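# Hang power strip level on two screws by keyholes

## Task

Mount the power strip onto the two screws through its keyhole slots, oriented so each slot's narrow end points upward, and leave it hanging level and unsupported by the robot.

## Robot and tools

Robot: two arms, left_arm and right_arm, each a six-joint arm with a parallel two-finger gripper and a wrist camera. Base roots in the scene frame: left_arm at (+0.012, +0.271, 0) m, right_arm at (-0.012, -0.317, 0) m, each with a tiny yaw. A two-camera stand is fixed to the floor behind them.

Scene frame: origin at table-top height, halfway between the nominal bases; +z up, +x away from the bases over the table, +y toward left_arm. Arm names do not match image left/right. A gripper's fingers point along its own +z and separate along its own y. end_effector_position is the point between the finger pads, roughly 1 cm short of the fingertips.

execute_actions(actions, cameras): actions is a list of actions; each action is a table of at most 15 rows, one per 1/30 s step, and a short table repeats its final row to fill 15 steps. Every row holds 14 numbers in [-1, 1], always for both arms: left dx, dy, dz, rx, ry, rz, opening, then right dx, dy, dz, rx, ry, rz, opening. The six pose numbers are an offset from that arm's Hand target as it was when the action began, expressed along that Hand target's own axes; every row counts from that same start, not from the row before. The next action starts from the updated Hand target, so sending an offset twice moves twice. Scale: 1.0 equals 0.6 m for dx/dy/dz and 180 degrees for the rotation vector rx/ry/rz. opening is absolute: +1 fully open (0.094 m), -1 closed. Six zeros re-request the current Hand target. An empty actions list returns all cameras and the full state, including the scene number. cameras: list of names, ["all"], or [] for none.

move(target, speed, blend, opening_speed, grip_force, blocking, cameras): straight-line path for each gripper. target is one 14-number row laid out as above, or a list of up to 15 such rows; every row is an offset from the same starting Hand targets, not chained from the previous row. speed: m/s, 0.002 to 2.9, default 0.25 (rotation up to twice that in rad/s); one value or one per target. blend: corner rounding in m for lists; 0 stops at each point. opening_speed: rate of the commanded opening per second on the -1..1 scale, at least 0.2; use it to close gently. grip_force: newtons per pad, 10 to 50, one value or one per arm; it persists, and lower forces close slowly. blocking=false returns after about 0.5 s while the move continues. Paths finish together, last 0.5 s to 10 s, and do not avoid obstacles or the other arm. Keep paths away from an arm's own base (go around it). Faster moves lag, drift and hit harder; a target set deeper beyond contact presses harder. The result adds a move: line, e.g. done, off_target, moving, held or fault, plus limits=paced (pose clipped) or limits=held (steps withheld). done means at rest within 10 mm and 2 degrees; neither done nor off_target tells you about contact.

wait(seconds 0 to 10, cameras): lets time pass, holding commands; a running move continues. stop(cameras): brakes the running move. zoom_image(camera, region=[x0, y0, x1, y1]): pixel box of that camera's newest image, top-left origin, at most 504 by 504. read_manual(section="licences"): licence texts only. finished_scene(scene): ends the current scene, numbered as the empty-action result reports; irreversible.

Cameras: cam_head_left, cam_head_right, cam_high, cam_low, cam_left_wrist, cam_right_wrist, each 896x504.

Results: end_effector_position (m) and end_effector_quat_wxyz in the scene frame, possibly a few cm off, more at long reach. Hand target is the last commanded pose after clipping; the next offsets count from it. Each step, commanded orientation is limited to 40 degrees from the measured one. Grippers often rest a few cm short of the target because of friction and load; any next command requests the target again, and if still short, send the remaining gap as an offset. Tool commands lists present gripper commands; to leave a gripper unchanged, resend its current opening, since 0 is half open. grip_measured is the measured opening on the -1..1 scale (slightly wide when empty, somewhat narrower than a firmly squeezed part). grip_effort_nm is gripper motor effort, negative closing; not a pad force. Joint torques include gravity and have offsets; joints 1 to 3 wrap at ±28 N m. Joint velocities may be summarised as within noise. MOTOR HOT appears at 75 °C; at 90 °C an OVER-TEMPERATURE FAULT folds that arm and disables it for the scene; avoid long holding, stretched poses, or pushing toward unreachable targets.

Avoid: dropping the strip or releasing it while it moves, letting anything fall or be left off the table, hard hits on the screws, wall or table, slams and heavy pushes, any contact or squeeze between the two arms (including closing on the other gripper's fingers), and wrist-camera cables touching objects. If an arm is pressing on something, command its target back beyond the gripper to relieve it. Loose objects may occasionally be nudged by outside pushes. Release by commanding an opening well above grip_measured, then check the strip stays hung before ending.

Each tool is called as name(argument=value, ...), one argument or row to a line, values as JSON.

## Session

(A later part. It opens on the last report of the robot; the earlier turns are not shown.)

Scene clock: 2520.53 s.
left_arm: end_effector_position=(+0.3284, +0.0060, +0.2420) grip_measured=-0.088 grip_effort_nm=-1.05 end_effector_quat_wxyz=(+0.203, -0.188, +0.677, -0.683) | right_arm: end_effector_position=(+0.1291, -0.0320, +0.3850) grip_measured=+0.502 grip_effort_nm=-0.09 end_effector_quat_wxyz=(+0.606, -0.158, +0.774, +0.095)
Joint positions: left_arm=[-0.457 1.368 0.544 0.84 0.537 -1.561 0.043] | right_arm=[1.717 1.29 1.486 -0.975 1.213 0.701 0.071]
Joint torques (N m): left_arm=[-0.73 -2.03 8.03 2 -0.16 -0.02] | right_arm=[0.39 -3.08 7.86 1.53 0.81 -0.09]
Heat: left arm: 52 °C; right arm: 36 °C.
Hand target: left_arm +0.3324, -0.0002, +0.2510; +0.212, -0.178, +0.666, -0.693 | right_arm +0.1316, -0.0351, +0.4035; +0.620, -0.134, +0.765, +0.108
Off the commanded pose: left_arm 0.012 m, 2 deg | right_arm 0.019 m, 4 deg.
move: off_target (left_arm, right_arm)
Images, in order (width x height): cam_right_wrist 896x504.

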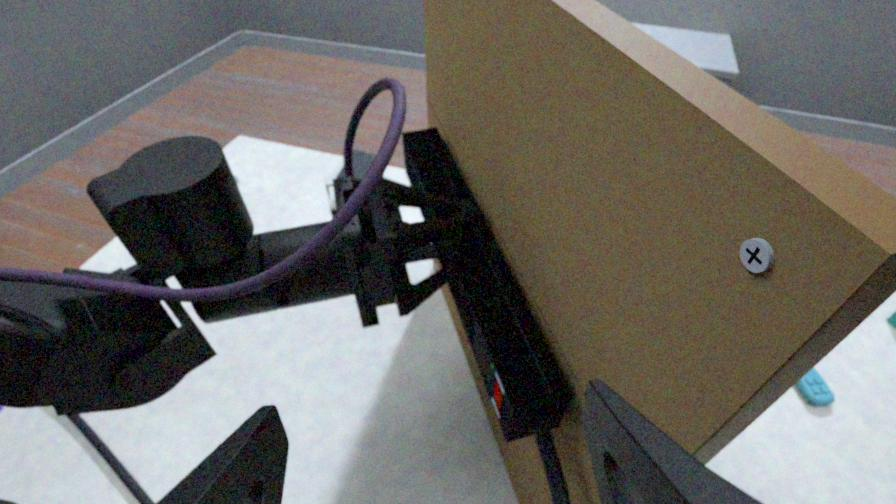

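move(
  target=[
    [0,0,-0.025,0,0,0,-0.3,0,0,0,0,0,0,0.5],
    [0,-0.07,-0.025,0,0,0,-0.3,0,0,0,0,0,0,0.5],
  ],
  speed=0.05,
)

Scene clock: 2544.27 s.
left_arm: end_effector_position=(+0.3234, +0.0139, +0.2559) grip_measured=-0.088 grip_effort_nm=-1.05 end_effector_quat_wxyz=(+0.197, -0.200, +0.685, -0.672) | right_arm: end_effector_position=(+0.1291, -0.0320, +0.3850) grip_measured=+0.502 grip_effort_nm=-0.09 end_effector_quat_wxyz=(+0.606, -0.158, +0.774, +0.095)
Joint positions: left_arm=[-0.443 1.268 0.578 0.667 0.541 -1.557 0.043] | right_arm=[1.717 1.29 1.486 -0.975 1.213 0.701 0.071]
Joint torques (N m): left_arm=[0.5 -6.53 10.93 1.43 0.16 -0.11] | right_arm=[0.47 -3.03 7.87 1.52 0.81 -0.11]
Heat: left arm: 51 °C; right arm: 36 °C.
Hand target: left_arm +0.3220, +0.0135, +0.2922; +0.212, -0.178, +0.666, -0.693 | right_arm +0.1316, -0.0351, +0.4035; +0.620, -0.134, +0.765, +0.108
Off the commanded pose: left_arm 0.036 m, 4 deg | right_arm 0.019 m, 4 deg.
move: off_target (left_arm, right_arm)

move(
  target=[0,0,0.035,0,0,0,-0.3,0,0,0,0,0,0,0.5],
  speed=0.03,
)

Scene clock: 2549.47 s.
left_arm: end_effector_position=(+0.3274, +0.0056, +0.2666) grip_measured=-0.088 grip_effort_nm=-1.05 end_effector_quat_wxyz=(+0.200, -0.192, +0.681, -0.677) | right_arm: end_effector_position=(+0.1291, -0.0320, +0.3850) grip_measured=+0.502 grip_effort_nm=-0.09 end_effector_quat_wxyz=(+0.606, -0.158, +0.774, +0.095)
Joint positions: left_arm=[-0.462 1.291 0.621 0.667 0.53 -1.557 0.043] | right_arm=[1.717 1.29 1.486 -0.975 1.213 0.701 0.071]
Joint torques (N m): left_arm=[-1.1 -2.88 12.1 1.64 -0.2 -0.1] | right_arm=[0.46 -3.11 7.88 1.54 0.8 -0.11]
Heat: left arm: 52 °C; right arm: 36 °C.
Hand target: left_arm +0.3331, -0.0042, +0.2933; +0.212, -0.178, +0.666, -0.693 | right_arm +0.1316, -0.0351, +0.4035; +0.620, -0.134, +0.765, +0.108
Off the commanded pose: left_arm 0.029 m, 3 deg | right_arm 0.019 m, 4 deg.
move: off_target (left_arm, right_arm)

move(
  target=[0,0.015,-0.006,0,0,0,-0.3,0,0,0,0,0,0,0.5],
  speed=0.03,
)

move(
  target=[0,0.01,0,0,0,0,-0.3,0,0,0,0,0,0,0.5],
  speed=0.03,
)

move(
  target=[0,0.01,0,0,0,0,-0.3,0,0,0,0,0,0,0.5],
  speed=0.03,
)

Scene clock: 2554.93 s.
left_arm: end_effector_position=(+0.3276, +0.0055, +0.2661) grip_measured=-0.088 grip_effort_nm=-1.05 end_effector_quat_wxyz=(+0.200, -0.192, +0.682, -0.677) | right_arm: end_effector_position=(+0.1291, -0.0320, +0.3850) grip_measured=+0.502 grip_effort_nm=-0.09 end_effector_quat_wxyz=(+0.606, -0.158, +0.774, +0.095)
Joint positions: left_arm=[-0.462 1.293 0.621 0.667 0.53 -1.557 0.043] | right_arm=[1.717 1.29 1.486 -0.975 1.213 0.701 0.071]
Joint torques (N m): left_arm=[-0.7 -2.21 9.47 2.06 -0.13 -0.09] | right_arm=[0.4 -2.93 7.87 1.55 0.82 -0.07]
Heat: left arm: 53 °C; right arm: 36 °C.
Hand target: left_arm +0.3318, -0.0014, +0.2841; +0.212, -0.178, +0.666, -0.693 | right_arm +0.1316, -0.0351, +0.4035; +0.620, -0.134, +0.765, +0.108
Off the commanded pose: left_arm 0.020 m, 3 deg | right_arm 0.019 m, 4 deg.
move: off_target (left_arm, right_arm)

Scene clock: 2555.93 s.
left_arm: end_effector_position=(+0.3278, +0.0051, +0.2663) grip_measured=-0.088 grip_effort_nm=-1.05 end_effector_quat_wxyz=(+0.200, -0.191, +0.681, -0.678) | right_arm: end_effector_position=(+0.1291, -0.0320, +0.3850) grip_measured=+0.502 grip_effort_nm=-0.08 end_effector_quat_wxyz=(+0.606, -0.158, +0.774, +0.095)
Joint positions: left_arm=[-0.462 1.296 0.621 0.673 0.532 -1.557 0.043] | right_arm=[1.717 1.29 1.486 -0.975 1.213 0.701 0.071]
Joint torques (N m): left_arm=[-0.73 -1.54 8.16 2.29 -0.15 -0.06] | right_arm=[0.44 -3.06 7.84 1.54 0.83 -0.08]
Heat: left arm: 53 °C; right arm: 36 °C.
Hand target: left_arm +0.3321, -0.0015, +0.2781; +0.212, -0.178, +0.666, -0.693 | right_arm +0.1316, -0.0351, +0.4035; +0.620, -0.134, +0.765, +0.108
Off the commanded pose: left_arm 0.014 m, 3 deg | right_arm 0.019 m, 4 deg.
move: off_target (left_arm, right_arm)

Scene clock: 2556.97 s.
left_arm: end_effector_position=(+0.3277, +0.0053, +0.2658) grip_measured=-0.088 grip_effort_nm=-1.05 end_effector_quat_wxyz=(+0.204, -0.184, +0.677, -0.683) | right_arm: end_effector_position=(+0.1291, -0.0320, +0.3850) grip_measured=+0.502 grip_effort_nm=-0.08 end_effector_quat_wxyz=(+0.606, -0.158, +0.774, +0.095)
Joint positions: left_arm=[-0.458 1.308 0.607 0.72 0.538 -1.557 0.043] | right_arm=[1.717 1.29 1.486 -0.975 1.213 0.701 0.071]
Joint torques (N m): left_arm=[-0.92 -1.32 7.94 2.16 -0.24 -0.11] | right_arm=[0.49 -3.11 7.91 1.57 0.82 -0.12]
Heat: left arm: 52 °C; right arm: 36 °C.
Hand target: left_arm +0.3324, -0.0017, +0.2721; +0.212, -0.178, +0.666, -0.693 | right_arm +0.1316, -0.0351, +0.4035; +0.620, -0.134, +0.765, +0.108
Off the commanded pose: left_arm 0.011 m, 2 deg | right_arm 0.019 m, 4 deg.
move: off_target (left_arm, right_arm)

move(
  target=[0,0.008,0,0,0,0,-0.3,0,0,0,0,0,0,0.5],
  speed=0.03,
)

move(
  target=[0,0.008,0,0,0,0,-0.3,0,0,0,0,0,0,0.5],
  speed=0.03,
)

move(
  target=[0,0.008,0,0,0,0,-0.3,0,0,0,0,0,0,0.5],
  speed=0.03,
)

move(
  target=[0,0.008,0,0,0,0,-0.3,0,0,0,0,0,0,0.5],
  speed=0.03,
)

Scene clock: 2564.47 s.
left_arm: end_effector_position=(+0.3278, +0.0056, +0.2655) grip_measured=-0.088 grip_effort_nm=-1.05 end_effector_quat_wxyz=(+0.206, -0.182, +0.671, -0.688) | right_arm: end_effector_position=(+0.1291, -0.0320, +0.3850) grip_measured=+0.502 grip_effort_nm=-0.09 end_effector_quat_wxyz=(+0.606, -0.158, +0.774, +0.095)
Joint positions: left_arm=[-0.457 1.319 0.595 0.762 0.54 -1.564 0.043] | right_arm=[1.717 1.29 1.486 -0.975 1.213 0.701 0.071]
Joint torques (N m): left_arm=[-1.06 -1.13 8.01 1.93 -0.28 0] | right_arm=[0.43 -3.03 7.95 1.57 0.84 -0.11]
Heat: left arm: 51 °C; right arm: 36 °C.
Hand target: left_arm +0.3327, -0.0018, +0.2673; +0.212, -0.178, +0.666, -0.693 | right_arm +0.1316, -0.0351, +0.4035; +0.620, -0.134, +0.765, +0.108
Off the commanded pose: left_arm 0.009 m, 1 deg | right_arm 0.019 m, 4 deg.
move: off_target (right_arm)

Scene clock: 2565.47 s.
left_arm: end_effector_position=(+0.3274, +0.0056, +0.2653) grip_measured=-0.088 grip_effort_nm=-1.05 end_effector_quat_wxyz=(+0.208, -0.179, +0.666, -0.694) | right_arm: end_effector_position=(+0.1291, -0.0320, +0.3850) grip_measured=+0.502 grip_effort_nm=-0.09 end_effector_quat_wxyz=(+0.606, -0.158, +0.774, +0.095)
Joint positions: left_arm=[-0.457 1.329 0.583 0.803 0.542 -1.571 0.043] | right_arm=[1.717 1.29 1.486 -0.975 1.213 0.701 0.071]
Joint torques (N m): left_arm=[-1.09 -1.06 7.79 1.77 -0.28 0.11] | right_arm=[0.34 -3.04 7.87 1.58 0.81 -0.12]
Heat: left arm: 51 °C; right arm: 36 °C.
Hand target: left_arm +0.3330, -0.0019, +0.2625; +0.212, -0.178, +0.666, -0.693 | right_arm +0.1316, -0.0351, +0.4035; +0.620, -0.134, +0.765, +0.108
Off the commanded pose: left_arm 0.010 m, 1 deg | right_arm 0.019 m, 4 deg.
move: off_target (right_arm)

Scene clock: 2566.47 s.
left_arm: end_effector_position=(+0.3275, +0.0060, +0.2646) grip_measured=-0.088 grip_effort_nm=-1.05 end_effector_quat_wxyz=(+0.210, -0.177, +0.661, -0.698) | right_arm: end_effector_position=(+0.1291, -0.0320, +0.3850) grip_measured=+0.502 grip_effort_nm=-0.08 end_effector_quat_wxyz=(+0.606, -0.158, +0.774, +0.095)
Joint positions: left_arm=[-0.455 1.342 0.57 0.845 0.543 -1.579 0.043] | right_arm=[1.717 1.29 1.486 -0.975 1.213 0.701 0.071]
Joint torques (N m): left_arm=[-1.06 -0.92 7.76 1.57 -0.31 0.18] | right_arm=[0.51 -3.19 7.86 1.56 0.82 -0.12]
Heat: left arm: 51 °C; right arm: 36 °C.
Hand target: left_arm +0.3332, -0.0020, +0.2578; +0.212, -0.178, +0.666, -0.693 | right_arm +0.1316, -0.0351, +0.4035; +0.620, -0.134, +0.765, +0.108
Off the commanded pose: left_arm 0.012 m, 1 deg | right_arm 0.019 m, 4 deg.
move: off_target (left_arm, right_arm)

Scene clock: 2567.47 s.
left_arm: end_effector_position=(+0.3274, +0.0061, +0.2643) grip_measured=-0.088 grip_effort_nm=-1.05 end_effector_quat_wxyz=(+0.212, -0.175, +0.656, -0.703) | right_arm: end_effector_position=(+0.1291, -0.0320, +0.3850) grip_measured=+0.502 grip_effort_nm=-0.09 end_effector_quat_wxyz=(+0.606, -0.158, +0.774, +0.095)
Joint positions: left_arm=[-0.455 1.354 0.56 0.886 0.543 -1.586 0.043] | right_arm=[1.717 1.29 1.486 -0.975 1.213 0.701 0.071]
Joint torques (N m): left_arm=[-1.05 -0.95 7.41 1.4 -0.28 0.29] | right_arm=[0.5 -3.07 7.94 1.55 0.81 -0.09]
Heat: left arm: 51 °C; right arm: 36 °C.
Hand target: left_arm +0.3335, -0.0021, +0.2530; +0.212, -0.178, +0.666, -0.693 | right_arm +0.1316, -0.0351, +0.4035; +0.620, -0.134, +0.765, +0.108
Off the commanded pose: left_arm 0.015 m, 2 deg | right_arm 0.019 m, 4 deg.
move: off_target (left_arm, right_arm)

move(
  target=[0,0,-0.007,0,0,0,-0.3,0,0,0,0,0,0,0.5],
  speed=0.03,
)

move(
  target=[0,0,-0.006,0,0,0,-0.3,0,0,0,0,0,0,0.5],
  speed=0.03,
)

move(
  target=[0,0,-0.005,0,0,0,-0.3,0,0,0,0,0,0,0.5],
  speed=0.03,
)

Scene clock: 2573.93 s.
left_arm: end_effector_position=(+0.3272, +0.0062, +0.2641) grip_measured=-0.088 grip_effort_nm=-1.05 end_effector_quat_wxyz=(+0.212, -0.175, +0.656, -0.703) | right_arm: end_effector_position=(+0.1291, -0.0320, +0.3850) grip_measured=+0.502 grip_effort_nm=-0.09 end_effector_quat_wxyz=(+0.606, -0.158, +0.774, +0.095)
Joint positions: left_arm=[-0.455 1.354 0.558 0.888 0.543 -1.587 0.043] | right_arm=[1.717 1.29 1.486 -0.975 1.213 0.701 0.071]
Joint torques (N m): left_arm=[-0.51 -1.87 6.75 1.36 -0.18 0.26] | right_arm=[0.46 -3.04 7.84 1.57 0.83 -0.08]
Heat: left arm: 51 °C; right arm: 36 °C.
Hand target: left_arm +0.3313, +0.0014, +0.2528; +0.212, -0.178, +0.666, -0.693 | right_arm +0.1316, -0.0351, +0.4035; +0.620, -0.134, +0.765, +0.108
Off the commanded pose: left_arm 0.013 m, 2 deg | right_arm 0.019 m, 4 deg.
move: off_target (left_arm, right_arm)

Scene clock: 2574.93 s.
left_arm: end_effector_position=(+0.3273, +0.0067, +0.2642) grip_measured=-0.088 grip_effort_nm=-1.05 end_effector_quat_wxyz=(+0.212, -0.175, +0.655, -0.704) | right_arm: end_effector_position=(+0.1291, -0.0320, +0.3850) grip_measured=+0.502 grip_effort_nm=-0.08 end_effector_quat_wxyz=(+0.606, -0.158, +0.774, +0.095)
Joint positions: left_arm=[-0.454 1.354 0.557 0.892 0.543 -1.587 0.043] | right_arm=[1.717 1.29 1.486 -0.975 1.213 0.701 0.071]
Joint torques (N m): left_arm=[0.03 -2.66 6.15 1.32 -0.11 0.27] | right_arm=[0.5 -3.04 7.86 1.55 0.81 -0.08]
Heat: left arm: 51 °C; right arm: 36 °C.
Hand target: left_arm +0.3294, +0.0045, +0.2526; +0.212, -0.178, +0.666, -0.693 | right_arm +0.1316, -0.0351, +0.4035; +0.620, -0.134, +0.765, +0.108
Off the commanded pose: left_arm 0.012 m, 2 deg | right_arm 0.019 m, 4 deg.
move: off_target (left_arm, right_arm)

Scene clock: 2575.93 s.
left_arm: end_effector_position=(+0.3268, +0.0068, +0.2518) grip_measured=-0.088 grip_effort_nm=-1.05 end_effector_quat_wxyz=(+0.212, -0.175, +0.666, -0.693) | right_arm: end_effector_position=(+0.1291, -0.0320, +0.3850) grip_measured=+0.502 grip_effort_nm=-0.09 end_effector_quat_wxyz=(+0.606, -0.158, +0.774, +0.095)
Joint positions: left_arm=[-0.454 1.363 0.541 0.882 0.545 -1.562 0.043] | right_arm=[1.717 1.29 1.486 -0.975 1.213 0.701 0.071]
Joint torques (N m): left_arm=[0.36 -3.96 6.54 1.41 -0.05 -0.05] | right_arm=[0.4 -3.21 7.94 1.57 0.83 -0.08]
Heat: left arm: 51 °C; right arm: 36 °C.
Hand target: left_arm +0.3278, +0.0070, +0.2524; +0.212, -0.178, +0.666, -0.693 | right_arm +0.1316, -0.0351, +0.4035; +0.620, -0.134, +0.765, +0.108
Off the commanded pose: left_arm 0.001 m, 0 deg | right_arm 0.019 m, 4 deg.
move: off_target (right_arm)

move(
  target=[0,0,0.018,0,0,0,-0.3,0,0,0,0,0,0,0.5],
  speed=0.03,
)

Scene clock: 2590.80 s.
left_arm: end_effector_position=(+0.3286, +0.0063, +0.2471) grip_measured=-0.088 grip_effort_nm=-1.05 end_effector_quat_wxyz=(+0.211, -0.178, +0.669, -0.690) | right_arm: end_effector_position=(+0.1291, -0.0320, +0.3850) grip_measured=+0.502 grip_effort_nm=-0.09 end_effector_quat_wxyz=(+0.606, -0.158, +0.774, +0.095)
Joint positions: left_arm=[-0.454 1.375 0.541 0.882 0.542 -1.558 0.043] | right_arm=[1.717 1.29 1.486 -0.975 1.213 0.701 0.071]
Joint torques (N m): left_arm=[-1.17 -2.21 9.09 1.47 -0.28 -0.07] | right_arm=[0.42 -3.07 7.97 1.54 0.83 -0.11]
Heat: left arm: 50 °C; right arm: 36 °C.
Hand target: left_arm +0.3335, -0.0021, +0.2529; +0.212, -0.178, +0.666, -0.693 | right_arm +0.1316, -0.0351, +0.4035; +0.620, -0.134, +0.765, +0.108
Off the commanded pose: left_arm 0.011 m, 1 deg | right_arm 0.019 m, 4 deg.
move: off_target (left_arm, right_arm)

move(
  target=[
    [0,0,-0.03,0,0,0,-0.3,0,0,0,0,0,0,0.5],
    [0,-0.08,-0.03,0,0,0,-0.3,0,0,0,0,0,0,0.5],
    [0,-0.018,-0.025,0,0,0,-0.3,0,0,0,0,0,0,0.5],
    [0.003,-0.018,0,0,0,0,-0.3,0,0,0,0,0,0,0.5],
  ],
  speed=0.06,
)

Scene clock: 2600.03 s.
left_arm: end_effector_position=(+0.3264, +0.0061, +0.2264) grip_measured=-0.088 grip_effort_nm=-1.05 end_effector_quat_wxyz=(+0.181, -0.209, +0.699, -0.660) | right_arm: end_effector_position=(+0.1291, -0.0320, +0.3850) grip_measured=+0.502 grip_effort_nm=-0.08 end_effector_quat_wxyz=(+0.606, -0.158, +0.774, +0.095)
Joint positions: left_arm=[-0.46 1.348 0.554 0.719 0.534 -1.556 0.043] | right_arm=[1.717 1.29 1.486 -0.975 1.213 0.701 0.071]
Joint torques (N m): left_arm=[-1.18 -3.6 9.66 2.58 -0.2 -0.08] | right_arm=[0.51 -3.12 7.88 1.55 0.85 -0.09]
Heat: left arm: 50 °C; right arm: 36 °C.
Hand target: left_arm +0.3314, -0.0028, +0.2637; +0.212, -0.178, +0.666, -0.693 | right_arm +0.1316, -0.0351, +0.4035; +0.620, -0.134, +0.765, +0.108
Off the commanded pose: left_arm 0.039 m, 7 deg | right_arm 0.019 m, 4 deg.
move: off_target (left_arm, right_arm)

move(
  target=[
    [0,0,-0.03,0,0,0,-0.3,0,0,0,0,0,0,0.5],
    [0,-0.08,-0.03,0,0,0,-0.3,0,0,0,0,0,0,0.5],
  ],
  speed=0.06,
)

move(
  target=[0,0.06,0,0,0,0,-0.3,0,0,0,0,0,0,0.5],
  speed=0.06,
)

move(
  target=[0,0,0.03,0,0,0,-0.3,0,0,0,0,0,0,0.5],
  speed=0.06,
)

Scene clock: 2608.67 s.
left_arm: end_effector_position=(+0.3216, +0.0128, +0.2737) grip_measured=-0.088 grip_effort_nm=-1.05 end_effector_quat_wxyz=(+0.197, -0.199, +0.686, -0.672) | right_arm: end_effector_position=(+0.1291, -0.0320, +0.3850) grip_measured=+0.502 grip_effort_nm=-0.08 end_effector_quat_wxyz=(+0.606, -0.158, +0.774, +0.095)
Joint positions: left_arm=[-0.449 1.228 0.63 0.575 0.537 -1.556 0.043] | right_arm=[1.717 1.29 1.486 -0.975 1.213 0.701 0.071]
Joint torques (N m): left_arm=[0.58 -6.26 11.17 1.44 0.15 -0.11] | right_arm=[0.49 -3.02 7.83 1.54 0.79 -0.09]
Heat: left arm: 51 °C; right arm: 36 °C.
Hand target: left_arm +0.3191, +0.0135, +0.3107; +0.212, -0.178, +0.666, -0.693 | right_arm +0.1316, -0.0351, +0.4035; +0.620, -0.134, +0.765, +0.108
Off the commanded pose: left_arm 0.037 m, 4 deg | right_arm 0.019 m, 4 deg.
move: off_target (left_arm, right_arm)

Scene clock: 2610.17 s.
left_arm: end_effector_position=(+0.3209, +0.0131, +0.2511) grip_measured=-0.088 grip_effort_nm=-1.05 end_effector_quat_wxyz=(+0.191, -0.204, +0.691, -0.666) | right_arm: end_effector_position=(+0.1291, -0.0320, +0.3850) grip_measured=+0.502 grip_effort_nm=-0.09 end_effector_quat_wxyz=(+0.606, -0.158, +0.774, +0.095)
Joint positions: left_arm=[-0.449 1.26 0.575 0.639 0.537 -1.556 0.043] | right_arm=[1.717 1.29 1.486 -0.975 1.213 0.701 0.071]
Joint torques (N m): left_arm=[0.73 -3.55 7.21 2.56 0.17 -0.06] | right_arm=[0.57 -3.02 7.88 1.56 0.81 -0.1]
Heat: left arm: 51 °C; right arm: 36 °C.
Hand target: left_arm +0.3212, +0.0127, +0.2747; +0.212, -0.178, +0.666, -0.693 | right_arm +0.1316, -0.0351, +0.4035; +0.620, -0.134, +0.765, +0.108
Off the commanded pose: left_arm 0.024 m, 6 deg | right_arm 0.019 m, 4 deg.
move: off_target (left_arm, right_arm)

Scene clock: 2611.20 s.
left_arm: end_effector_position=(+0.3239, +0.0054, +0.2330) grip_measured=-0.088 grip_effort_nm=-1.05 end_effector_quat_wxyz=(+0.177, -0.212, +0.702, -0.656) | right_arm: end_effector_position=(+0.1291, -0.0320, +0.3850) grip_measured=+0.502 grip_effort_nm=-0.08 end_effector_quat_wxyz=(+0.606, -0.158, +0.774, +0.095)
Joint positions: left_arm=[-0.466 1.316 0.575 0.652 0.529 -1.555 0.043] | right_arm=[1.717 1.29 1.486 -0.975 1.213 0.701 0.071]
Joint torques (N m): left_arm=[-0.68 -3.84 10.43 2.63 -0.13 -0.06] | right_arm=[0.38 -3.1 7.99 1.54 0.82 -0.13]
Heat: left arm: 51 °C; right arm: 36 °C.
Hand target: left_arm +0.3307, -0.0025, +0.2757; +0.212, -0.178, +0.666, -0.693 | right_arm +0.1316, -0.0351, +0.4035; +0.620, -0.134, +0.765, +0.108
Off the commanded pose: left_arm 0.044 m, 8 deg | right_arm 0.019 m, 4 deg.
move: off_target (left_arm, right_arm)

move(
  target=[0,-0.01,-0.025,0.06,0,0,-0.3,0,0,0,0,0,0,0.5],
  speed=0.08,
)

Scene clock: 2619.27 s.
left_arm: end_effector_position=(+0.3248, +0.0077, +0.2597) grip_measured=-0.088 grip_effort_nm=-1.05 end_effector_quat_wxyz=(-0.214, +0.174, -0.627, +0.728) | right_arm: end_effector_position=(+0.1291, -0.0320, +0.3850) grip_measured=+0.502 grip_effort_nm=-0.09 end_effector_quat_wxyz=(+0.606, -0.158, +0.774, +0.095)
Joint positions: left_arm=[-0.46 1.424 0.497 1.105 0.529 -1.647 0.043] | right_arm=[1.717 1.29 1.486 -0.975 1.213 0.701 0.071]
Joint torques (N m): left_arm=[0.59 -4 6.17 2.46 -0.04 -0.3] | right_arm=[0.44 -3.11 7.92 1.53 0.85 -0.09]
Heat: left arm: 51 °C; right arm: 36 °C.
Hand target: left_arm +0.3225, +0.0103, +0.2809; -0.228, +0.157, -0.598, +0.752 | right_arm +0.1316, -0.0351, +0.4035; +0.620, -0.134, +0.765, +0.108
Off the commanded pose: left_arm 0.022 m, 5 deg | right_arm 0.019 m, 4 deg.
move: off_target (left_arm, right_arm)

move(
  target=[0,0,0,-0.08,0,0,-0.3,0,0,0,0,0,0,0.5],
  speed=0.08,
)

Scene clock: 2629.33 s.
left_arm: end_effector_position=(+0.3224, +0.0106, +0.2426) grip_measured=-0.088 grip_effort_nm=-1.05 end_effector_quat_wxyz=(+0.187, -0.206, +0.707, -0.650) | right_arm: end_effector_position=(+0.1291, -0.0320, +0.3850) grip_measured=+0.502 grip_effort_nm=-0.09 end_effector_quat_wxyz=(+0.606, -0.158, +0.774, +0.095)
Joint positions: left_arm=[-0.455 1.268 0.597 0.572 0.532 -1.523 0.043] | right_arm=[1.717 1.29 1.486 -0.975 1.213 0.701 0.071]
Joint torques (N m): left_arm=[0.51 -6.8 11.19 1.44 0.13 -0.06] | right_arm=[0.44 -3.15 7.98 1.56 0.82 -0.09]
Heat: left arm: 50 °C; right arm: 36 °C.
Hand target: left_arm +0.3225, +0.0103, +0.2809; +0.206, -0.184, +0.687, -0.672 | right_arm +0.1316, -0.0351, +0.4035; +0.620, -0.134, +0.765, +0.108
Off the commanded pose: left_arm 0.038 m, 5 deg | right_arm 0.019 m, 4 deg.
move: off_target (left_arm, right_arm)

move(
  target=[0,-0.1,0,0.01,0,0,-0.3,0,0,0,0,0,0,0.5],
  speed=0.08,
)

move(
  target=[0,0.07,0,0,0,0,-0.3,0,0,0,0,0,0,0.5],
  speed=0.08,
)

Scene clock: 2641.00 s.
left_arm: end_effector_position=(+0.3266, +0.0085, +0.3023) grip_measured=-0.088 grip_effort_nm=-1.05 end_effector_quat_wxyz=(+0.197, -0.197, +0.698, -0.659) | right_arm: end_effector_position=(+0.1291, -0.0320, +0.3850) grip_measured=+0.502 grip_effort_nm=-0.08 end_effector_quat_wxyz=(+0.606, -0.158, +0.774, +0.095)
Joint positions: left_arm=[-0.455 1.211 0.773 0.377 0.532 -1.523 0.043] | right_arm=[1.717 1.29 1.486 -0.975 1.213 0.701 0.071]
Joint torques (N m): left_arm=[-0.03 -6.45 11.51 1.42 0.06 -0.28] | right_arm=[0.39 -3.07 7.86 1.52 0.84 -0.1]
Heat: left arm: 50 °C; right arm: 36 °C.
Hand target: left_arm +0.3210, +0.0085, +0.3408; +0.209, -0.181, +0.677, -0.682 | right_arm +0.1316, -0.0351, +0.4035; +0.620, -0.134, +0.765, +0.108
Off the commanded pose: left_arm 0.039 m, 4 deg | right_arm 0.019 m, 4 deg.
move: off_target (left_arm, right_arm)

Scene clock: 2642.43 s.
left_arm: end_effector_position=(+0.3216, +0.0110, +0.2767) grip_measured=-0.088 grip_effort_nm=-1.05 end_effector_quat_wxyz=(+0.193, -0.201, +0.702, -0.655) | right_arm: end_effector_position=(+0.1291, -0.0320, +0.3850) grip_measured=+0.502 grip_effort_nm=-0.09 end_effector_quat_wxyz=(+0.606, -0.158, +0.774, +0.095)
Joint positions: left_arm=[-0.455 1.211 0.684 0.45 0.532 -1.523 0.043] | right_arm=[1.717 1.29 1.486 -0.975 1.213 0.701 0.071]
Joint torques (N m): left_arm=[0.23 -3.17 7.42 2.54 0.1 -0.24] | right_arm=[0.51 -3.1 7.87 1.55 0.82 -0.11]
Heat: left arm: 50 °C; right arm: 36 °C.
Hand target: left_arm +0.3227, +0.0087, +0.2989; +0.209, -0.181, +0.677, -0.682 | right_arm +0.1316, -0.0351, +0.4035; +0.620, -0.134, +0.765, +0.108
Off the commanded pose: left_arm 0.022 m, 5 deg | right_arm 0.019 m, 4 deg.
move: off_target (left_arm, right_arm)

move(
  target=[0,0,0,0.055,0,0,-0.3,0,0,0,0,0,0,0.5],
  speed=0.08,
)

move(
  target=[0,0.02,0,-0.055,0,0,-0.3,0,0,0,0,0,0,0.5],
  speed=0.08,
)

Scene clock: 2648.43 s.
left_arm: end_effector_position=(+0.3260, +0.0087, +0.2765) grip_measured=-0.088 grip_effort_nm=-1.05 end_effector_quat_wxyz=(-0.211, +0.182, -0.644, +0.712) | right_arm: end_effector_position=(+0.1291, -0.0320, +0.3850) grip_measured=+0.502 grip_effort_nm=-0.09 end_effector_quat_wxyz=(+0.606, -0.158, +0.774, +0.095)
Joint positions: left_arm=[-0.455 1.326 0.566 0.881 0.532 -1.619 0.043] | right_arm=[1.717 1.29 1.486 -0.975 1.213 0.701 0.071]
Joint torques (N m): left_arm=[-0.03 -3.75 6.72 2.48 -0.04 -0.33] | right_arm=[0.47 -3.04 7.95 1.53 0.8 -0.1]
Heat: left arm: 50 °C; right arm: 36 °C.
Hand target: left_arm +0.3227, +0.0086, +0.2988; -0.224, +0.162, -0.615, +0.738 | right_arm +0.1316, -0.0351, +0.4035; +0.620, -0.134, +0.765, +0.108
Off the commanded pose: left_arm 0.023 m, 5 deg | right_arm 0.019 m, 4 deg.
move: off_target (left_arm, right_arm)

Scene clock: 2650.33 s.
left_arm: end_effector_position=(+0.3257, +0.0089, +0.2487) grip_measured=-0.088 grip_effort_nm=-1.05 end_effector_quat_wxyz=(+0.190, -0.204, +0.697, -0.661) | right_arm: end_effector_position=(+0.1291, -0.0320, +0.3850) grip_measured=+0.502 grip_effort_nm=-0.08 end_effector_quat_wxyz=(+0.606, -0.158, +0.774, +0.095)
Joint positions: left_arm=[-0.455 1.286 0.6 0.623 0.532 -1.542 0.043] | right_arm=[1.717 1.29 1.486 -0.975 1.213 0.701 0.071]
Joint torques (N m): left_arm=[-0.03 -6.86 11.07 1.43 0.05 -0.07] | right_arm=[0.54 -3.11 7.97 1.53 0.83 -0.09]
Heat: left arm: 51 °C; right arm: 36 °C.
Hand target: left_arm +0.3243, +0.0069, +0.2871; +0.209, -0.181, +0.677, -0.682 | right_arm +0.1316, -0.0351, +0.4035; +0.620, -0.134, +0.765, +0.108
Off the commanded pose: left_arm 0.038 m, 5 deg | right_arm 0.019 m, 4 deg.
move: off_target (left_arm, right_arm)

move(
  target=[0,0,0,0.08,0,0,-0.3,0,0,0,0,0,0,0.5],
  speed=0.08,
)

move(
  target=[0,-0.01,0,-0.052,0,0,-0.3,0,0,0,0,0,0,0.5],
  speed=0.08,
)

Scene clock: 2667.60 s.
left_arm: end_effector_position=(+0.3278, +0.0078, +0.2572) grip_measured=-0.088 grip_effort_nm=-1.05 end_effector_quat_wxyz=(-0.212, +0.177, -0.625, +0.730) | right_arm: end_effector_position=(+0.1291, -0.0320, +0.3850) grip_measured=+0.502 grip_effort_nm=-0.09 end_effector_quat_wxyz=(+0.606, -0.158, +0.774, +0.095)
Joint positions: left_arm=[-0.455 1.449 0.498 1.133 0.532 -1.658 0.043] | right_arm=[1.717 1.29 1.486 -0.975 1.213 0.701 0.071]
Joint torques (N m): left_arm=[-0.5 -4.16 6.94 2.63 -0.22 -0.36] | right_arm=[0.39 -2.97 7.82 1.52 0.8 -0.11]
Heat: left arm: 52 °C; right arm: 36 °C.
Hand target: left_arm +0.3243, +0.0069, +0.2871; -0.230, +0.153, -0.586, +0.762 | right_arm +0.1316, -0.0351, +0.4035; +0.620, -0.134, +0.765, +0.108
Off the commanded pose: left_arm 0.030 m, 7 deg | right_arm 0.019 m, 4 deg.
move: off_target (left_arm, right_arm)

Scene clock: 2669.50 s.
left_arm: end_effector_position=(+0.3249, +0.0093, +0.2561) grip_measured=-0.088 grip_effort_nm=-1.05 end_effector_quat_wxyz=(+0.200, -0.195, +0.667, -0.691) | right_arm: end_effector_position=(+0.1291, -0.0320, +0.3850) grip_measured=+0.502 grip_effort_nm=-0.09 end_effector_quat_wxyz=(+0.606, -0.158, +0.774, +0.095)
Joint positions: left_arm=[-0.455 1.32 0.55 0.81 0.532 -1.594 0.043] | right_arm=[1.717 1.29 1.486 -0.975 1.213 0.701 0.071]
Joint torques (N m): left_arm=[0.12 -6.89 10.71 1.46 0.04 -0.07] | right_arm=[0.42 -3.04 7.95 1.55 0.83 -0.11]
Heat: left arm: 52 °C; right arm: 36 °C.
Hand target: left_arm +0.3232, +0.0082, +0.2929; +0.217, -0.172, +0.646, -0.711 | right_arm +0.1316, -0.0351, +0.4035; +0.620, -0.134, +0.765, +0.108
Off the commanded pose: left_arm 0.037 m, 5 deg | right_arm 0.019 m, 4 deg.
move: off_target (left_arm, right_arm)

move(
  target=[0,0,0.02,0,0,0,-0.3,0,0,0,0,0,0,0.5],
  speed=0.03,
)

Scene clock: 2677.60 s.
left_arm: end_effector_position=(+0.3254, +0.0053, +0.2670) grip_measured=-0.088 grip_effort_nm=-1.05 end_effector_quat_wxyz=(+0.203, -0.186, +0.662, -0.697) | right_arm: end_effector_position=(+0.1291, -0.0320, +0.3850) grip_measured=+0.502 grip_effort_nm=-0.09 end_effector_quat_wxyz=(+0.606, -0.158, +0.774, +0.095)
Joint positions: left_arm=[-0.465 1.32 0.577 0.807 0.53 -1.593 0.043] | right_arm=[1.717 1.29 1.486 -0.975 1.213 0.701 0.071]
Joint torques (N m): left_arm=[-0.91 -3.79 11.56 1.48 -0.23 -0.05] | right_arm=[0.43 -3.08 7.9 1.5 0.86 -0.07]
Heat: left arm: 53 °C; right arm: 36 °C.
Hand target: left_arm +0.3296, -0.0020, +0.2941; +0.217, -0.172, +0.646, -0.711 | right_arm +0.1316, -0.0351, +0.4035; +0.620, -0.134, +0.765, +0.108
Off the commanded pose: left_arm 0.028 m, 3 deg | right_arm 0.019 m, 4 deg.
move: off_target (left_arm, right_arm)

move(
  target=[0,0.012,-0.012,0,0,0,-0.3,0,0,0,0,0,0,0.5],
  speed=0.03,
)

move(
  target=[0,0.008,0,0,0,0,-0.3,0,0,0,0,0,0,0.5],
  speed=0.03,
)

Scene clock: 2683.90 s.
left_arm: end_effector_position=(+0.3254, +0.0053, +0.2670) grip_measured=-0.088 grip_effort_nm=-1.05 end_effector_quat_wxyz=(+0.203, -0.186, +0.662, -0.697) | right_arm: end_effector_position=(+0.1291, -0.0320, +0.3850) grip_measured=+0.502 grip_effort_nm=-0.09 end_effector_quat_wxyz=(+0.606, -0.158, +0.774, +0.095)
Joint positions: left_arm=[-0.465 1.32 0.577 0.807 0.53 -1.593 0.043] | right_arm=[1.717 1.29 1.486 -0.975 1.213 0.701 0.071]
Joint torques (N m): left_arm=[-0.03 -3.9 8.46 1.86 -0.07 -0.03] | right_arm=[0.58 -3.15 7.97 1.55 0.83 -0.09]
Heat: left arm: 53 °C; right arm: 36 °C.
Hand target: left_arm +0.3264, +0.0036, +0.2862; +0.217, -0.172, +0.646, -0.711 | right_arm +0.1316, -0.0351, +0.4035; +0.620, -0.134, +0.765, +0.108
Off the commanded pose: left_arm 0.019 m, 3 deg | right_arm 0.019 m, 4 deg.
move: off_target (left_arm, right_arm)

Scene clock: 2684.90 s.
left_arm: end_effector_position=(+0.3254, +0.0053, +0.2670) grip_measured=-0.088 grip_effort_nm=-1.05 end_effector_quat_wxyz=(+0.203, -0.186, +0.662, -0.697) | right_arm: end_effector_position=(+0.1291, -0.0320, +0.3850) grip_measured=+0.502 grip_effort_nm=-0.09 end_effector_quat_wxyz=(+0.606, -0.158, +0.774, +0.095)
Joint positions: left_arm=[-0.465 1.32 0.577 0.807 0.53 -1.593 0.043] | right_arm=[1.717 1.29 1.486 -0.975 1.213 0.701 0.071]
Joint torques (N m): left_arm=[-0.02 -3.18 7.6 2.08 -0.09 -0.04] | right_arm=[0.44 -3.04 7.92 1.53 0.82 -0.09]
Heat: left arm: 53 °C; right arm: 36 °C.
Hand target: left_arm +0.3268, +0.0033, +0.2814; +0.217, -0.172, +0.646, -0.711 | right_arm +0.1316, -0.0351, +0.4035; +0.620, -0.134, +0.765, +0.108
Off the commanded pose: left_arm 0.015 m, 3 deg | right_arm 0.019 m, 4 deg.
move: off_target (left_arm, right_arm)

move(
  target=[0,0.005,0,0,0,0,-0.3,0,0,0,0,0,0,0.5],
  speed=0.03,
)

move(
  target=[0,0.005,0,0,0,0,-0.3,0,0,0,0,0,0,0.5],
  speed=0.03,
)

move(
  target=[0,0.004,0,0,0,0,-0.3,0,0,0,0,0,0,0.5],
  speed=0.03,
)

Scene clock: 2690.63 s.
left_arm: end_effector_position=(+0.3256, +0.0052, +0.2667) grip_measured=-0.088 grip_effort_nm=-1.05 end_effector_quat_wxyz=(+0.203, -0.186, +0.662, -0.697) | right_arm: end_effector_position=(+0.1291, -0.0320, +0.3850) grip_measured=+0.502 grip_effort_nm=-0.08 end_effector_quat_wxyz=(+0.606, -0.158, +0.774, +0.095)
Joint positions: left_arm=[-0.465 1.322 0.577 0.808 0.53 -1.593 0.043] | right_arm=[1.717 1.29 1.486 -0.975 1.213 0.701 0.071]
Joint torques (N m): left_arm=[-0.06 -2.62 7.12 2.23 -0.07 -0.03] | right_arm=[0.4 -3.04 7.9 1.53 0.83 -0.11]
Heat: left arm: 52 °C; right arm: 36 °C.
Hand target: left_arm +0.3271, +0.0031, +0.2785; +0.217, -0.172, +0.646, -0.711 | right_arm +0.1316, -0.0351, +0.4035; +0.620, -0.134, +0.765, +0.108
Off the commanded pose: left_arm 0.012 m, 3 deg | right_arm 0.019 m, 4 deg.
move: off_target (left_arm, right_arm)

Scene clock: 2691.73 s.
left_arm: end_effector_position=(+0.3255, +0.0052, +0.2652) grip_measured=-0.088 grip_effort_nm=-1.05 end_effector_quat_wxyz=(+0.206, -0.184, +0.660, -0.699) | right_arm: end_effector_position=(+0.1291, -0.0320, +0.3850) grip_measured=+0.502 grip_effort_nm=-0.08 end_effector_quat_wxyz=(+0.606, -0.158, +0.774, +0.095)
Joint positions: left_arm=[-0.465 1.331 0.567 0.836 0.53 -1.593 0.043] | right_arm=[1.717 1.29 1.486 -0.975 1.213 0.701 0.071]
Joint torques (N m): left_arm=[-0.01 -2.55 7.23 2.11 -0.1 -0.02] | right_arm=[0.42 -3 7.83 1.55 0.81 -0.08]
Heat: left arm: 52 °C; right arm: 36 °C.
Hand target: left_arm +0.3273, +0.0028, +0.2755; +0.217, -0.172, +0.646, -0.711 | right_arm +0.1316, -0.0351, +0.4035; +0.620, -0.134, +0.765, +0.108
Off the commanded pose: left_arm 0.011 m, 3 deg | right_arm 0.019 m, 4 deg.
move: off_target (left_arm, right_arm)

Scene clock: 2692.73 s.
left_arm: end_effector_position=(+0.3255, +0.0051, +0.2655) grip_measured=-0.088 grip_effort_nm=-1.05 end_effector_quat_wxyz=(+0.208, -0.181, +0.657, -0.701) | right_arm: end_effector_position=(+0.1291, -0.0320, +0.3850) grip_measured=+0.502 grip_effort_nm=-0.09 end_effector_quat_wxyz=(+0.606, -0.158, +0.774, +0.095)
Joint positions: left_arm=[-0.465 1.337 0.563 0.856 0.53 -1.593 0.043] | right_arm=[1.717 1.29 1.486 -0.975 1.213 0.701 0.071]
Joint torques (N m): left_arm=[-0.06 -2.43 7.15 2.05 -0.08 -0.06] | right_arm=[0.44 -3.04 7.87 1.57 0.82 -0.1]
Heat: left arm: 52 °C; right arm: 36 °C.
Hand target: left_arm +0.3275, +0.0027, +0.2731; +0.217, -0.172, +0.646, -0.711 | right_arm +0.1316, -0.0351, +0.4035; +0.620, -0.134, +0.765, +0.108
Off the commanded pose: left_arm 0.008 m, 2 deg | right_arm 0.019 m, 4 deg.
move: off_target (right_arm)

move(
  target=[0,0.006,-0.003,0,0,0,-0.3,0,0,0,0,0,0,0.5],
  speed=0.03,
)

move(
  target=[0,0.006,-0.002,0,0,0,-0.3,0,0,0,0,0,0,0.5],
  speed=0.03,
)

move(
  target=[0,0.006,-0.002,0,0,0,-0.3,0,0,0,0,0,0,0.5],
  speed=0.03,
)

Scene clock: 2700.43 s.
left_arm: end_effector_position=(+0.3255, +0.0058, +0.2650) grip_measured=-0.088 grip_effort_nm=-1.05 end_effector_quat_wxyz=(+0.211, -0.178, +0.654, -0.704) | right_arm: end_effector_position=(+0.1291, -0.0320, +0.3850) grip_measured=+0.502 grip_effort_nm=-0.09 end_effector_quat_wxyz=(+0.606, -0.158, +0.774, +0.095)
Joint positions: left_arm=[-0.463 1.345 0.554 0.885 0.53 -1.593 0.043] | right_arm=[1.717 1.29 1.486 -0.975 1.213 0.701 0.071]
Joint torques (N m): left_arm=[0.16 -2.69 6.74 1.94 -0.05 -0.06] | right_arm=[0.38 -3.07 7.83 1.54 0.85 -0.11]
Heat: left arm: 51 °C; right arm: 36 °C.
Hand target: left_arm +0.3269, +0.0039, +0.2693; +0.217, -0.172, +0.646, -0.711 | right_arm +0.1316, -0.0351, +0.4035; +0.620, -0.134, +0.765, +0.108
Off the commanded pose: left_arm 0.005 m, 2 deg | right_arm 0.019 m, 4 deg.
move: off_target (right_arm)

Scene clock: 2701.43 s.
left_arm: end_effector_position=(+0.3252, +0.0060, +0.2640) grip_measured=-0.088 grip_effort_nm=-1.05 end_effector_quat_wxyz=(+0.214, -0.175, +0.651, -0.706) | right_arm: end_effector_position=(+0.1291, -0.0320, +0.3850) grip_measured=+0.502 grip_effort_nm=-0.09 end_effector_quat_wxyz=(+0.606, -0.158, +0.774, +0.095)
Joint positions: left_arm=[-0.463 1.354 0.544 0.914 0.53 -1.592 0.043] | right_arm=[1.717 1.29 1.486 -0.975 1.213 0.701 0.071]
Joint torques (N m): left_arm=[0.29 -2.67 6.46 1.82 -0.05 -0.06] | right_arm=[0.44 -3 7.91 1.55 0.82 -0.11]
Heat: left arm: 51 °C; right arm: 36 °C.
Hand target: left_arm +0.3266, +0.0047, +0.2657; +0.217, -0.172, +0.646, -0.711 | right_arm +0.1316, -0.0351, +0.4035; +0.620, -0.134, +0.765, +0.108
Off the commanded pose: left_arm 0.002 m, 1 deg | right_arm 0.019 m, 4 deg.
move: off_target (right_arm)

Scene clock: 2702.53 s.
left_arm: end_effector_position=(+0.3272, +0.0063, +0.2540) grip_measured=-0.088 grip_effort_nm=-1.05 end_effector_quat_wxyz=(+0.211, -0.181, +0.657, -0.701) | right_arm: end_effector_position=(+0.1291, -0.0320, +0.3850) grip_measured=+0.502 grip_effort_nm=-0.08 end_effector_quat_wxyz=(+0.606, -0.158, +0.774, +0.095)
Joint positions: left_arm=[-0.46 1.372 0.535 0.919 0.53 -1.589 0.043] | right_arm=[1.717 1.29 1.486 -0.975 1.213 0.701 0.071]
Joint torques (N m): left_arm=[0.28 -3.59 6.34 2.01 -0.02 -0.09] | right_arm=[0.47 -3.04 7.95 1.55 0.82 -0.11]
Heat: left arm: 51 °C; right arm: 36 °C.
Hand target: left_arm +0.3263, +0.0054, +0.2619; +0.217, -0.172, +0.646, -0.711 | right_arm +0.1316, -0.0351, +0.4035; +0.620, -0.134, +0.765, +0.108
Off the commanded pose: left_arm 0.008 m, 2 deg | right_arm 0.019 m, 4 deg.
move: off_target (right_arm)

move(
  target=[0,-0.004,0.012,0,0,0,-0.3,0,0,0,0,0,0,0.5],
  speed=0.03,
)

move(
  target=[0,0,0.008,0,0,0,-0.3,0,0,0,0,0,0,0.5],
  speed=0.03,
)

Scene clock: 2707.20 s.
left_arm: end_effector_position=(+0.3274, +0.0062, +0.2528) grip_measured=-0.088 grip_effort_nm=-1.05 end_effector_quat_wxyz=(+0.210, -0.182, +0.658, -0.700) | right_arm: end_effector_position=(+0.1291, -0.0320, +0.3850) grip_measured=+0.502 grip_effort_nm=-0.09 end_effector_quat_wxyz=(+0.606, -0.158, +0.774, +0.095)
Joint positions: left_arm=[-0.46 1.375 0.534 0.921 0.53 -1.589 0.043] | right_arm=[1.717 1.29 1.486 -0.975 1.213 0.701 0.071]
Joint torques (N m): left_arm=[-0.87 -2.58 8.46 1.84 -0.16 -0.08] | right_arm=[0.47 -3 7.9 1.52 0.8 -0.11]
Heat: left arm: 51 °C; right arm: 36 °C.
Hand target: left_arm +0.3299, -0.0005, +0.2651; +0.217, -0.172, +0.646, -0.711 | right_arm +0.1316, -0.0351, +0.4035; +0.620, -0.134, +0.765, +0.108
Off the commanded pose: left_arm 0.014 m, 2 deg | right_arm 0.019 m, 4 deg.
move: off_target (left_arm, right_arm)

Scene clock: 2708.20 s.
left_arm: end_effector_position=(+0.3275, +0.0059, +0.2531) grip_measured=-0.088 grip_effort_nm=-1.05 end_effector_quat_wxyz=(+0.211, -0.181, +0.657, -0.701) | right_arm: end_effector_position=(+0.1291, -0.0320, +0.3850) grip_measured=+0.502 grip_effort_nm=-0.09 end_effector_quat_wxyz=(+0.606, -0.158, +0.774, +0.095)
Joint positions: left_arm=[-0.46 1.378 0.534 0.928 0.532 -1.589 0.043] | right_arm=[1.717 1.29 1.486 -0.975 1.213 0.701 0.071]
Joint torques (N m): left_arm=[-1.58 -1.89 9.51 1.79 -0.3 -0.08] | right_arm=[0.46 -3.1 7.76 1.53 0.83 -0.09]
Heat: left arm: 51 °C; right arm: 36 °C.
Hand target: left_arm +0.3324, -0.0045, +0.2656; +0.217, -0.172, +0.646, -0.711 | right_arm +0.1316, -0.0351, +0.4035; +0.620, -0.134, +0.765, +0.108
Off the commanded pose: left_arm 0.017 m, 2 deg | right_arm 0.019 m, 4 deg.
move: off_target (left_arm, right_arm)

execute_actions(
  actions=[],
  cameras=["cam_right_wrist"],
)

zoom_image(
  camera="cam_right_wrist",
  region=[400, 100, 520, 180],
)

zoom_image(
  camera="cam_right_wrist",
  region=[500, 240, 650, 420],
)

zoom_image(
  camera="cam_right_wrist",
  region=[440, 380, 560, 460],
)

Scene clock: 2713.50 s.
left_arm: end_effector_position=(+0.3275, +0.0059, +0.2531) grip_measured=-0.088 grip_effort_nm=-1.05 end_effector_quat_wxyz=(+0.211, -0.181, +0.657, -0.701) | right_arm: end_effector_position=(+0.1291, -0.0320, +0.3850) grip_measured=+0.502 grip_effort_nm=-0.09 end_effector_quat_wxyz=(+0.606, -0.158, +0.774, +0.095)
Joint positions: left_arm=[-0.46 1.378 0.534 0.928 0.532 -1.589 0.043] | right_arm=[1.717 1.29 1.486 -0.975 1.213 0.701 0.071]
Joint velocities: within noise
Joint torques (N m): left_arm=[-1.48 -1.88 9.61 1.8 -0.29 -0.06] | right_arm=[0.5 -3.15 7.92 1.52 0.82 -0.13]
Heat: left arm: 50 °C; right arm: 36 °C.
Hand target: left_arm +0.3324, -0.0045, +0.2656; +0.217, -0.172, +0.646, -0.711 | right_arm +0.1316, -0.0351, +0.4035; +0.620, -0.134, +0.765, +0.108
Tool commands: left_gripper/opening=-0.3 right_gripper/opening=+0.5
Off the commanded pose: left_arm 0.017 m, 2 deg | right_arm 0.019 m, 4 deg.
Images, in order (width x height): cam_right_wrist 896x504.

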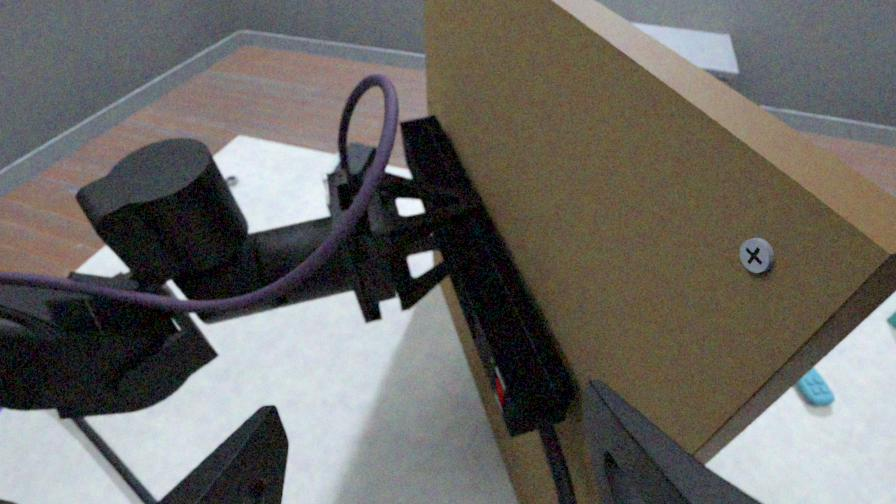

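Scaled by 4.200.

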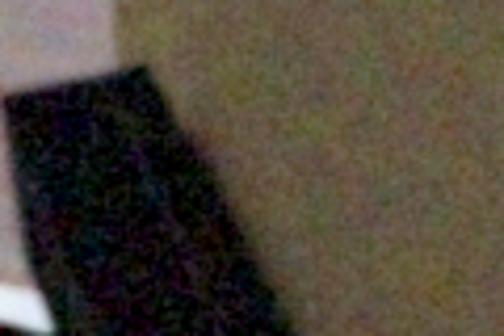

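Scaled by 2.800.

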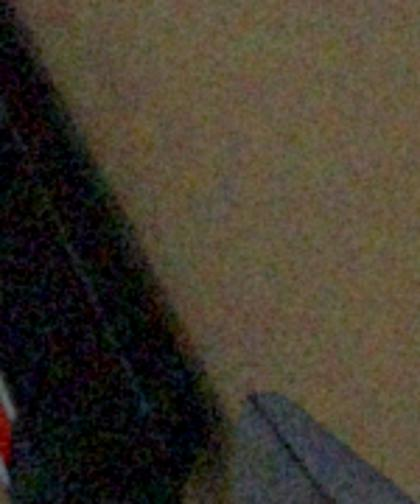

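Scaled by 4.200.

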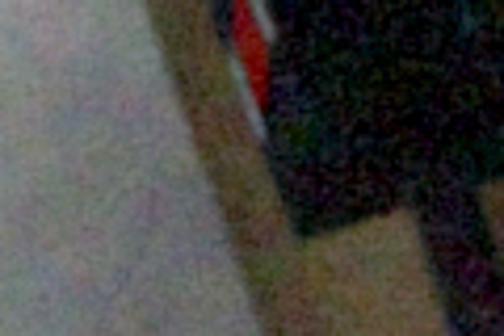

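move(
  target=[0,0.1,-0.14,0,0,0,-0.3,0,0,0,0,0,0,0.5],
  speed=0.1,
  cameras=["cam_right_wrist"],
)

zoom_image(
  camera="cam_right_wrist",
  region=[400, 120, 520, 210],
)

zoom_image(
  camera="cam_right_wrist",
  region=[470, 260, 590, 350],
)

Scene clock: 2745.53 s.
left_arm: end_effector_position=(+0.2964, +0.0627, +0.1789) grip_measured=-0.088 grip_effort_nm=-1.05 end_effector_quat_wxyz=(+0.204, -0.197, +0.665, -0.691) | right_arm: end_effector_position=(+0.1291, -0.0320, +0.3850) grip_measured=+0.502 grip_effort_nm=-0.09 end_effector_quat_wxyz=(+0.606, -0.158, +0.774, +0.095)
Joint positions: left_arm=[-0.285 1.447 0.211 1.284 0.692 -1.603 0.043] | right_arm=[1.717 1.29 1.486 -0.975 1.213 0.701 0.071]
Joint torques (N m): left_arm=[0.69 -3.11 4.86 2.33 0.19 -0.22] | right_arm=[0.32 -3.11 7.87 1.56 0.84 -0.09]
Heat: left arm: 50 °C; right arm: 37 °C.
Hand target: left_arm +0.2935, +0.0621, +0.1970; +0.217, -0.172, +0.646, -0.711 | right_arm +0.1316, -0.0351, +0.4035; +0.620, -0.134, +0.765, +0.108
Off the commanded pose: left_arm 0.018 m, 5 deg | right_arm 0.019 m, 4 deg.
move: off_target (left_arm, right_arm)
Images, in order (width x height): cam_right_wrist 896x504.

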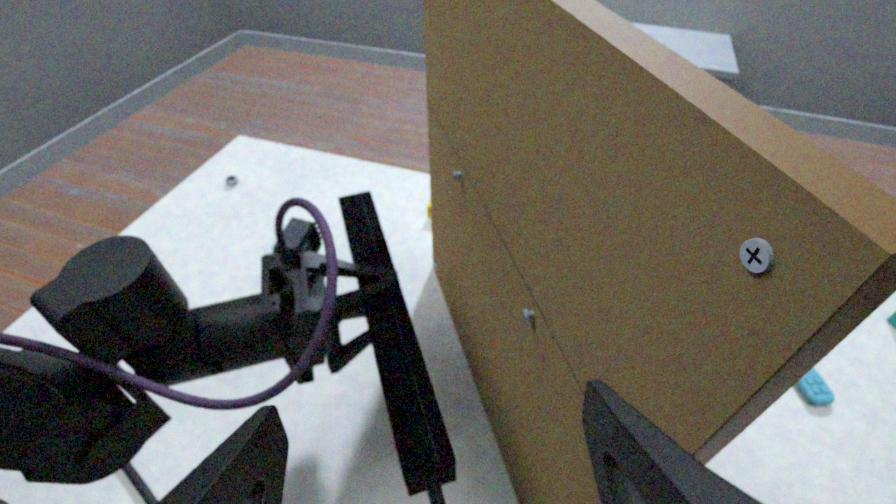

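Scaled by 4.200.

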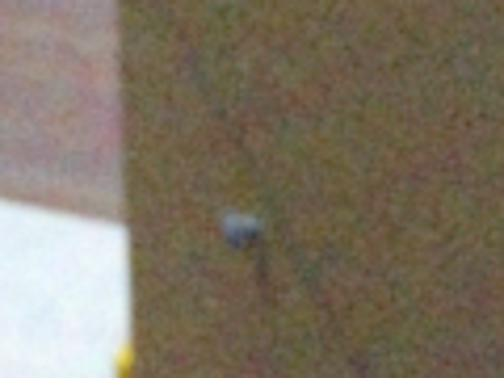

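Scaled by 4.200.

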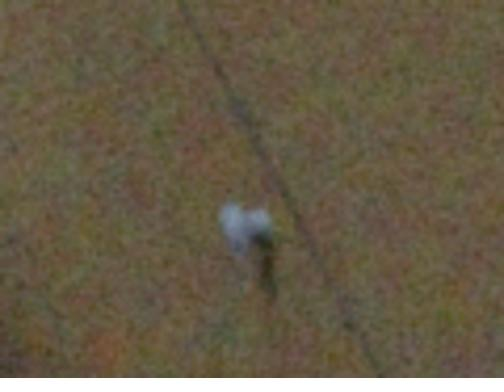

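move(
  target=[
    [0,-0.1,-0.17,0,0,0,-0.3,0,0,0,0,0,0,0.5],
    [-0.16,-0.1,-0.195,0,0.222,0,-0.3,0,0,0,0,0,0,0.5],
  ],
  speed=0.12,
  blend=[0.03,0],
  cameras=["cam_right_wrist"],
)

Scene clock: 2785.60 s.
left_arm: end_effector_position=(+0.3036, +0.2105, +0.2387) grip_measured=-0.088 grip_effort_nm=-1.05 end_effector_quat_wxyz=(+0.164, -0.143, +0.693, -0.687) | right_arm: end_effector_position=(+0.1291, -0.0320, +0.3850) grip_measured=+0.502 grip_effort_nm=-0.08 end_effector_quat_wxyz=(+0.606, -0.158, +0.774, +0.095)
Joint positions: left_arm=[0.459 1.424 0.472 1.3 1.576 -1.888 0.043] | right_arm=[1.717 1.29 1.486 -0.975 1.213 0.701 0.071]
Joint torques (N m): left_arm=[0.57 -3.18 8.38 0.77 -0.13 0.1] | right_arm=[0.38 -3.06 7.77 1.53 0.82 -0.07]
Heat: left arm: 49 °C; right arm: 37 °C.
Hand target: left_arm +0.3082, +0.2162, +0.2477; -0.017, +0.082, +0.681, -0.727 | right_arm +0.1316, -0.0351, +0.4035; +0.620, -0.134, +0.765, +0.108
Off the commanded pose: left_arm 0.012 m, 33 deg | right_arm 0.019 m, 4 deg.
joint sent to its limit (left arm) — joint 5 (wrist yaw), upper limit. The joint targets are off in orientation, not in position.
move: off_target (left_arm, right_arm)
Images, in order (width x height): cam_right_wrist 896x504.

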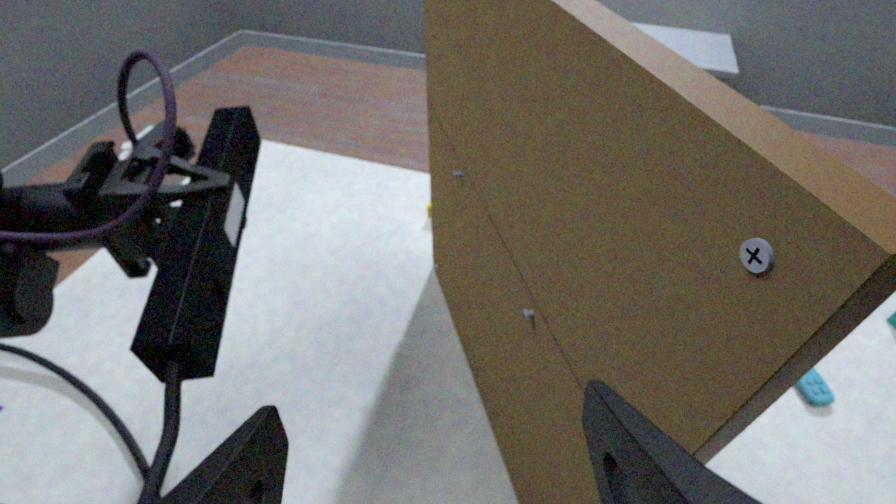

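zoom_image(
  camera="cam_right_wrist",
  region=[110, 90, 290, 240],
)

zoom_image(
  camera="cam_right_wrist",
  region=[110, 230, 290, 390],
)

Scaled by 2.800.

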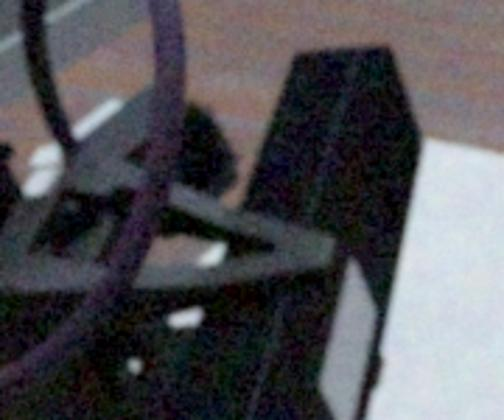

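Scaled by 2.800.

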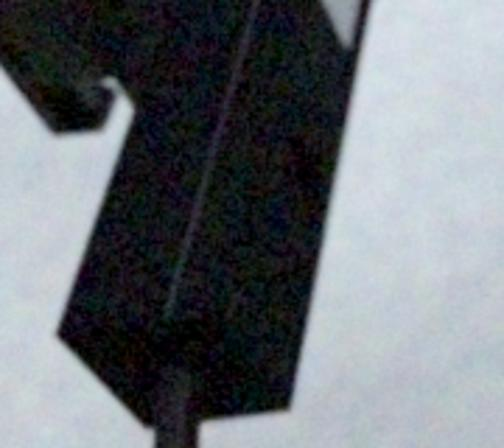

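move(
  target=[0.1,-0.12,0.05,0,0,0,-0.3,0,0,0,0,0,0,0.5],
  speed=0.12,
  cameras=["cam_right_wrist"],
)

Scene clock: 2804.23 s.
left_arm: end_effector_position=(+0.2421, +0.1979, +0.3114) grip_measured=-0.088 grip_effort_nm=-1.05 end_effector_quat_wxyz=(+0.213, -0.152, +0.692, -0.673) | right_arm: end_effector_position=(+0.1291, -0.0320, +0.3850) grip_measured=+0.502 grip_effort_nm=-0.09 end_effector_quat_wxyz=(+0.606, -0.158, +0.774, +0.095)
Joint positions: left_arm=[0.546 0.911 0.452 1.053 1.577 -2.076 0.043] | right_arm=[1.717 1.29 1.486 -0.975 1.213 0.701 0.071]
Joint torques (N m): left_arm=[0.59 -2.35 6.94 0.32 -0.32 -0.15] | right_arm=[0.5 -3.06 7.95 1.53 0.82 -0.11]
Heat: left arm: 49 °C; right arm: 37 °C.
Hand target: left_arm +0.2385, +0.1998, +0.3152; -0.017, +0.082, +0.681, -0.727 | right_arm +0.1316, -0.0351, +0.4035; +0.620, -0.134, +0.765, +0.108
Off the commanded pose: left_arm 0.006 m, 38 deg | right_arm 0.019 m, 4 deg.
joint sent to its limit (left arm) — joint 5 (wrist yaw), upper limit; joint 6 (wrist roll), lower limit. The joint targets are off in orientation, not in position.
move: off_target (left_arm, right_arm)
Images, in order (width x height): cam_right_wrist 896x504.

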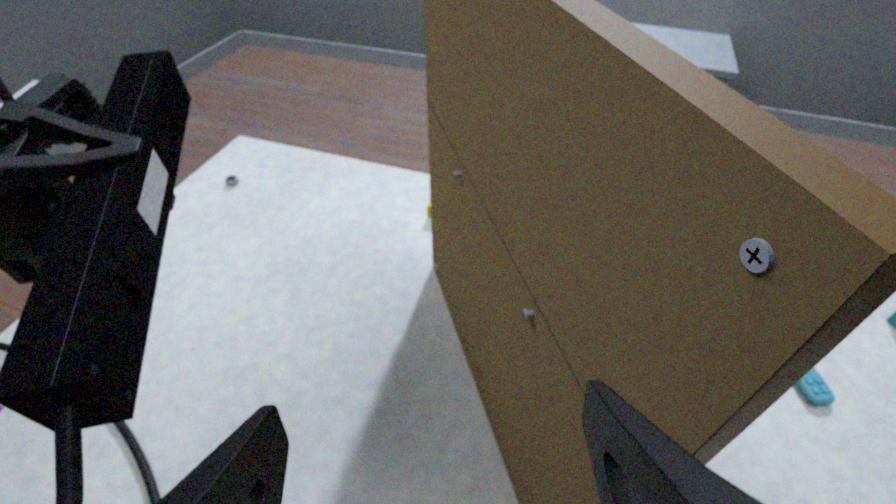

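zoom_image(
  camera="cam_right_wrist",
  region=[80, 210, 200, 440],
)

zoom_image(
  camera="cam_right_wrist",
  region=[90, 40, 210, 250],
)

zoom_image(
  camera="cam_right_wrist",
  region=[95, 230, 185, 330],
)

zoom_image(
  camera="cam_right_wrist",
  region=[120, 50, 210, 150],
)

Scaled by 2.191.

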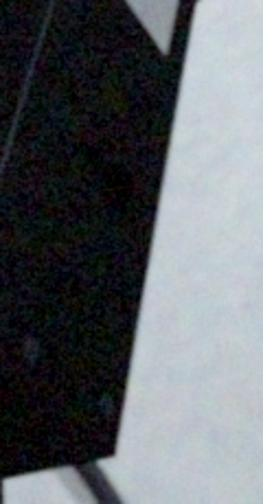

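Scaled by 2.400.

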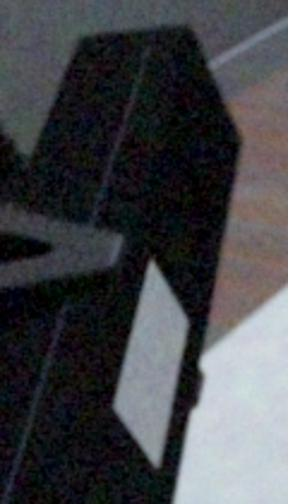

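Scaled by 5.040.

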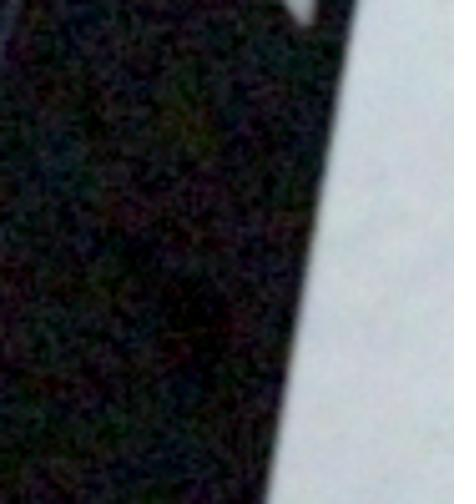

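Scaled by 5.040.

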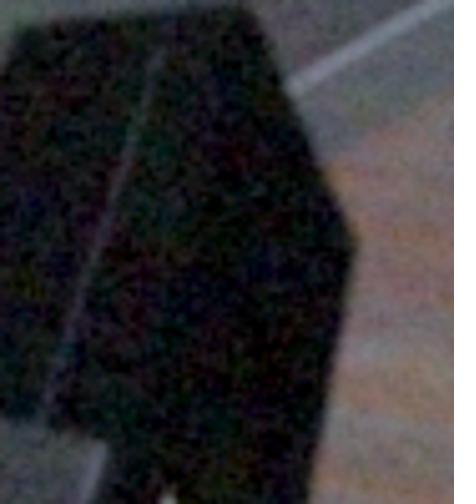

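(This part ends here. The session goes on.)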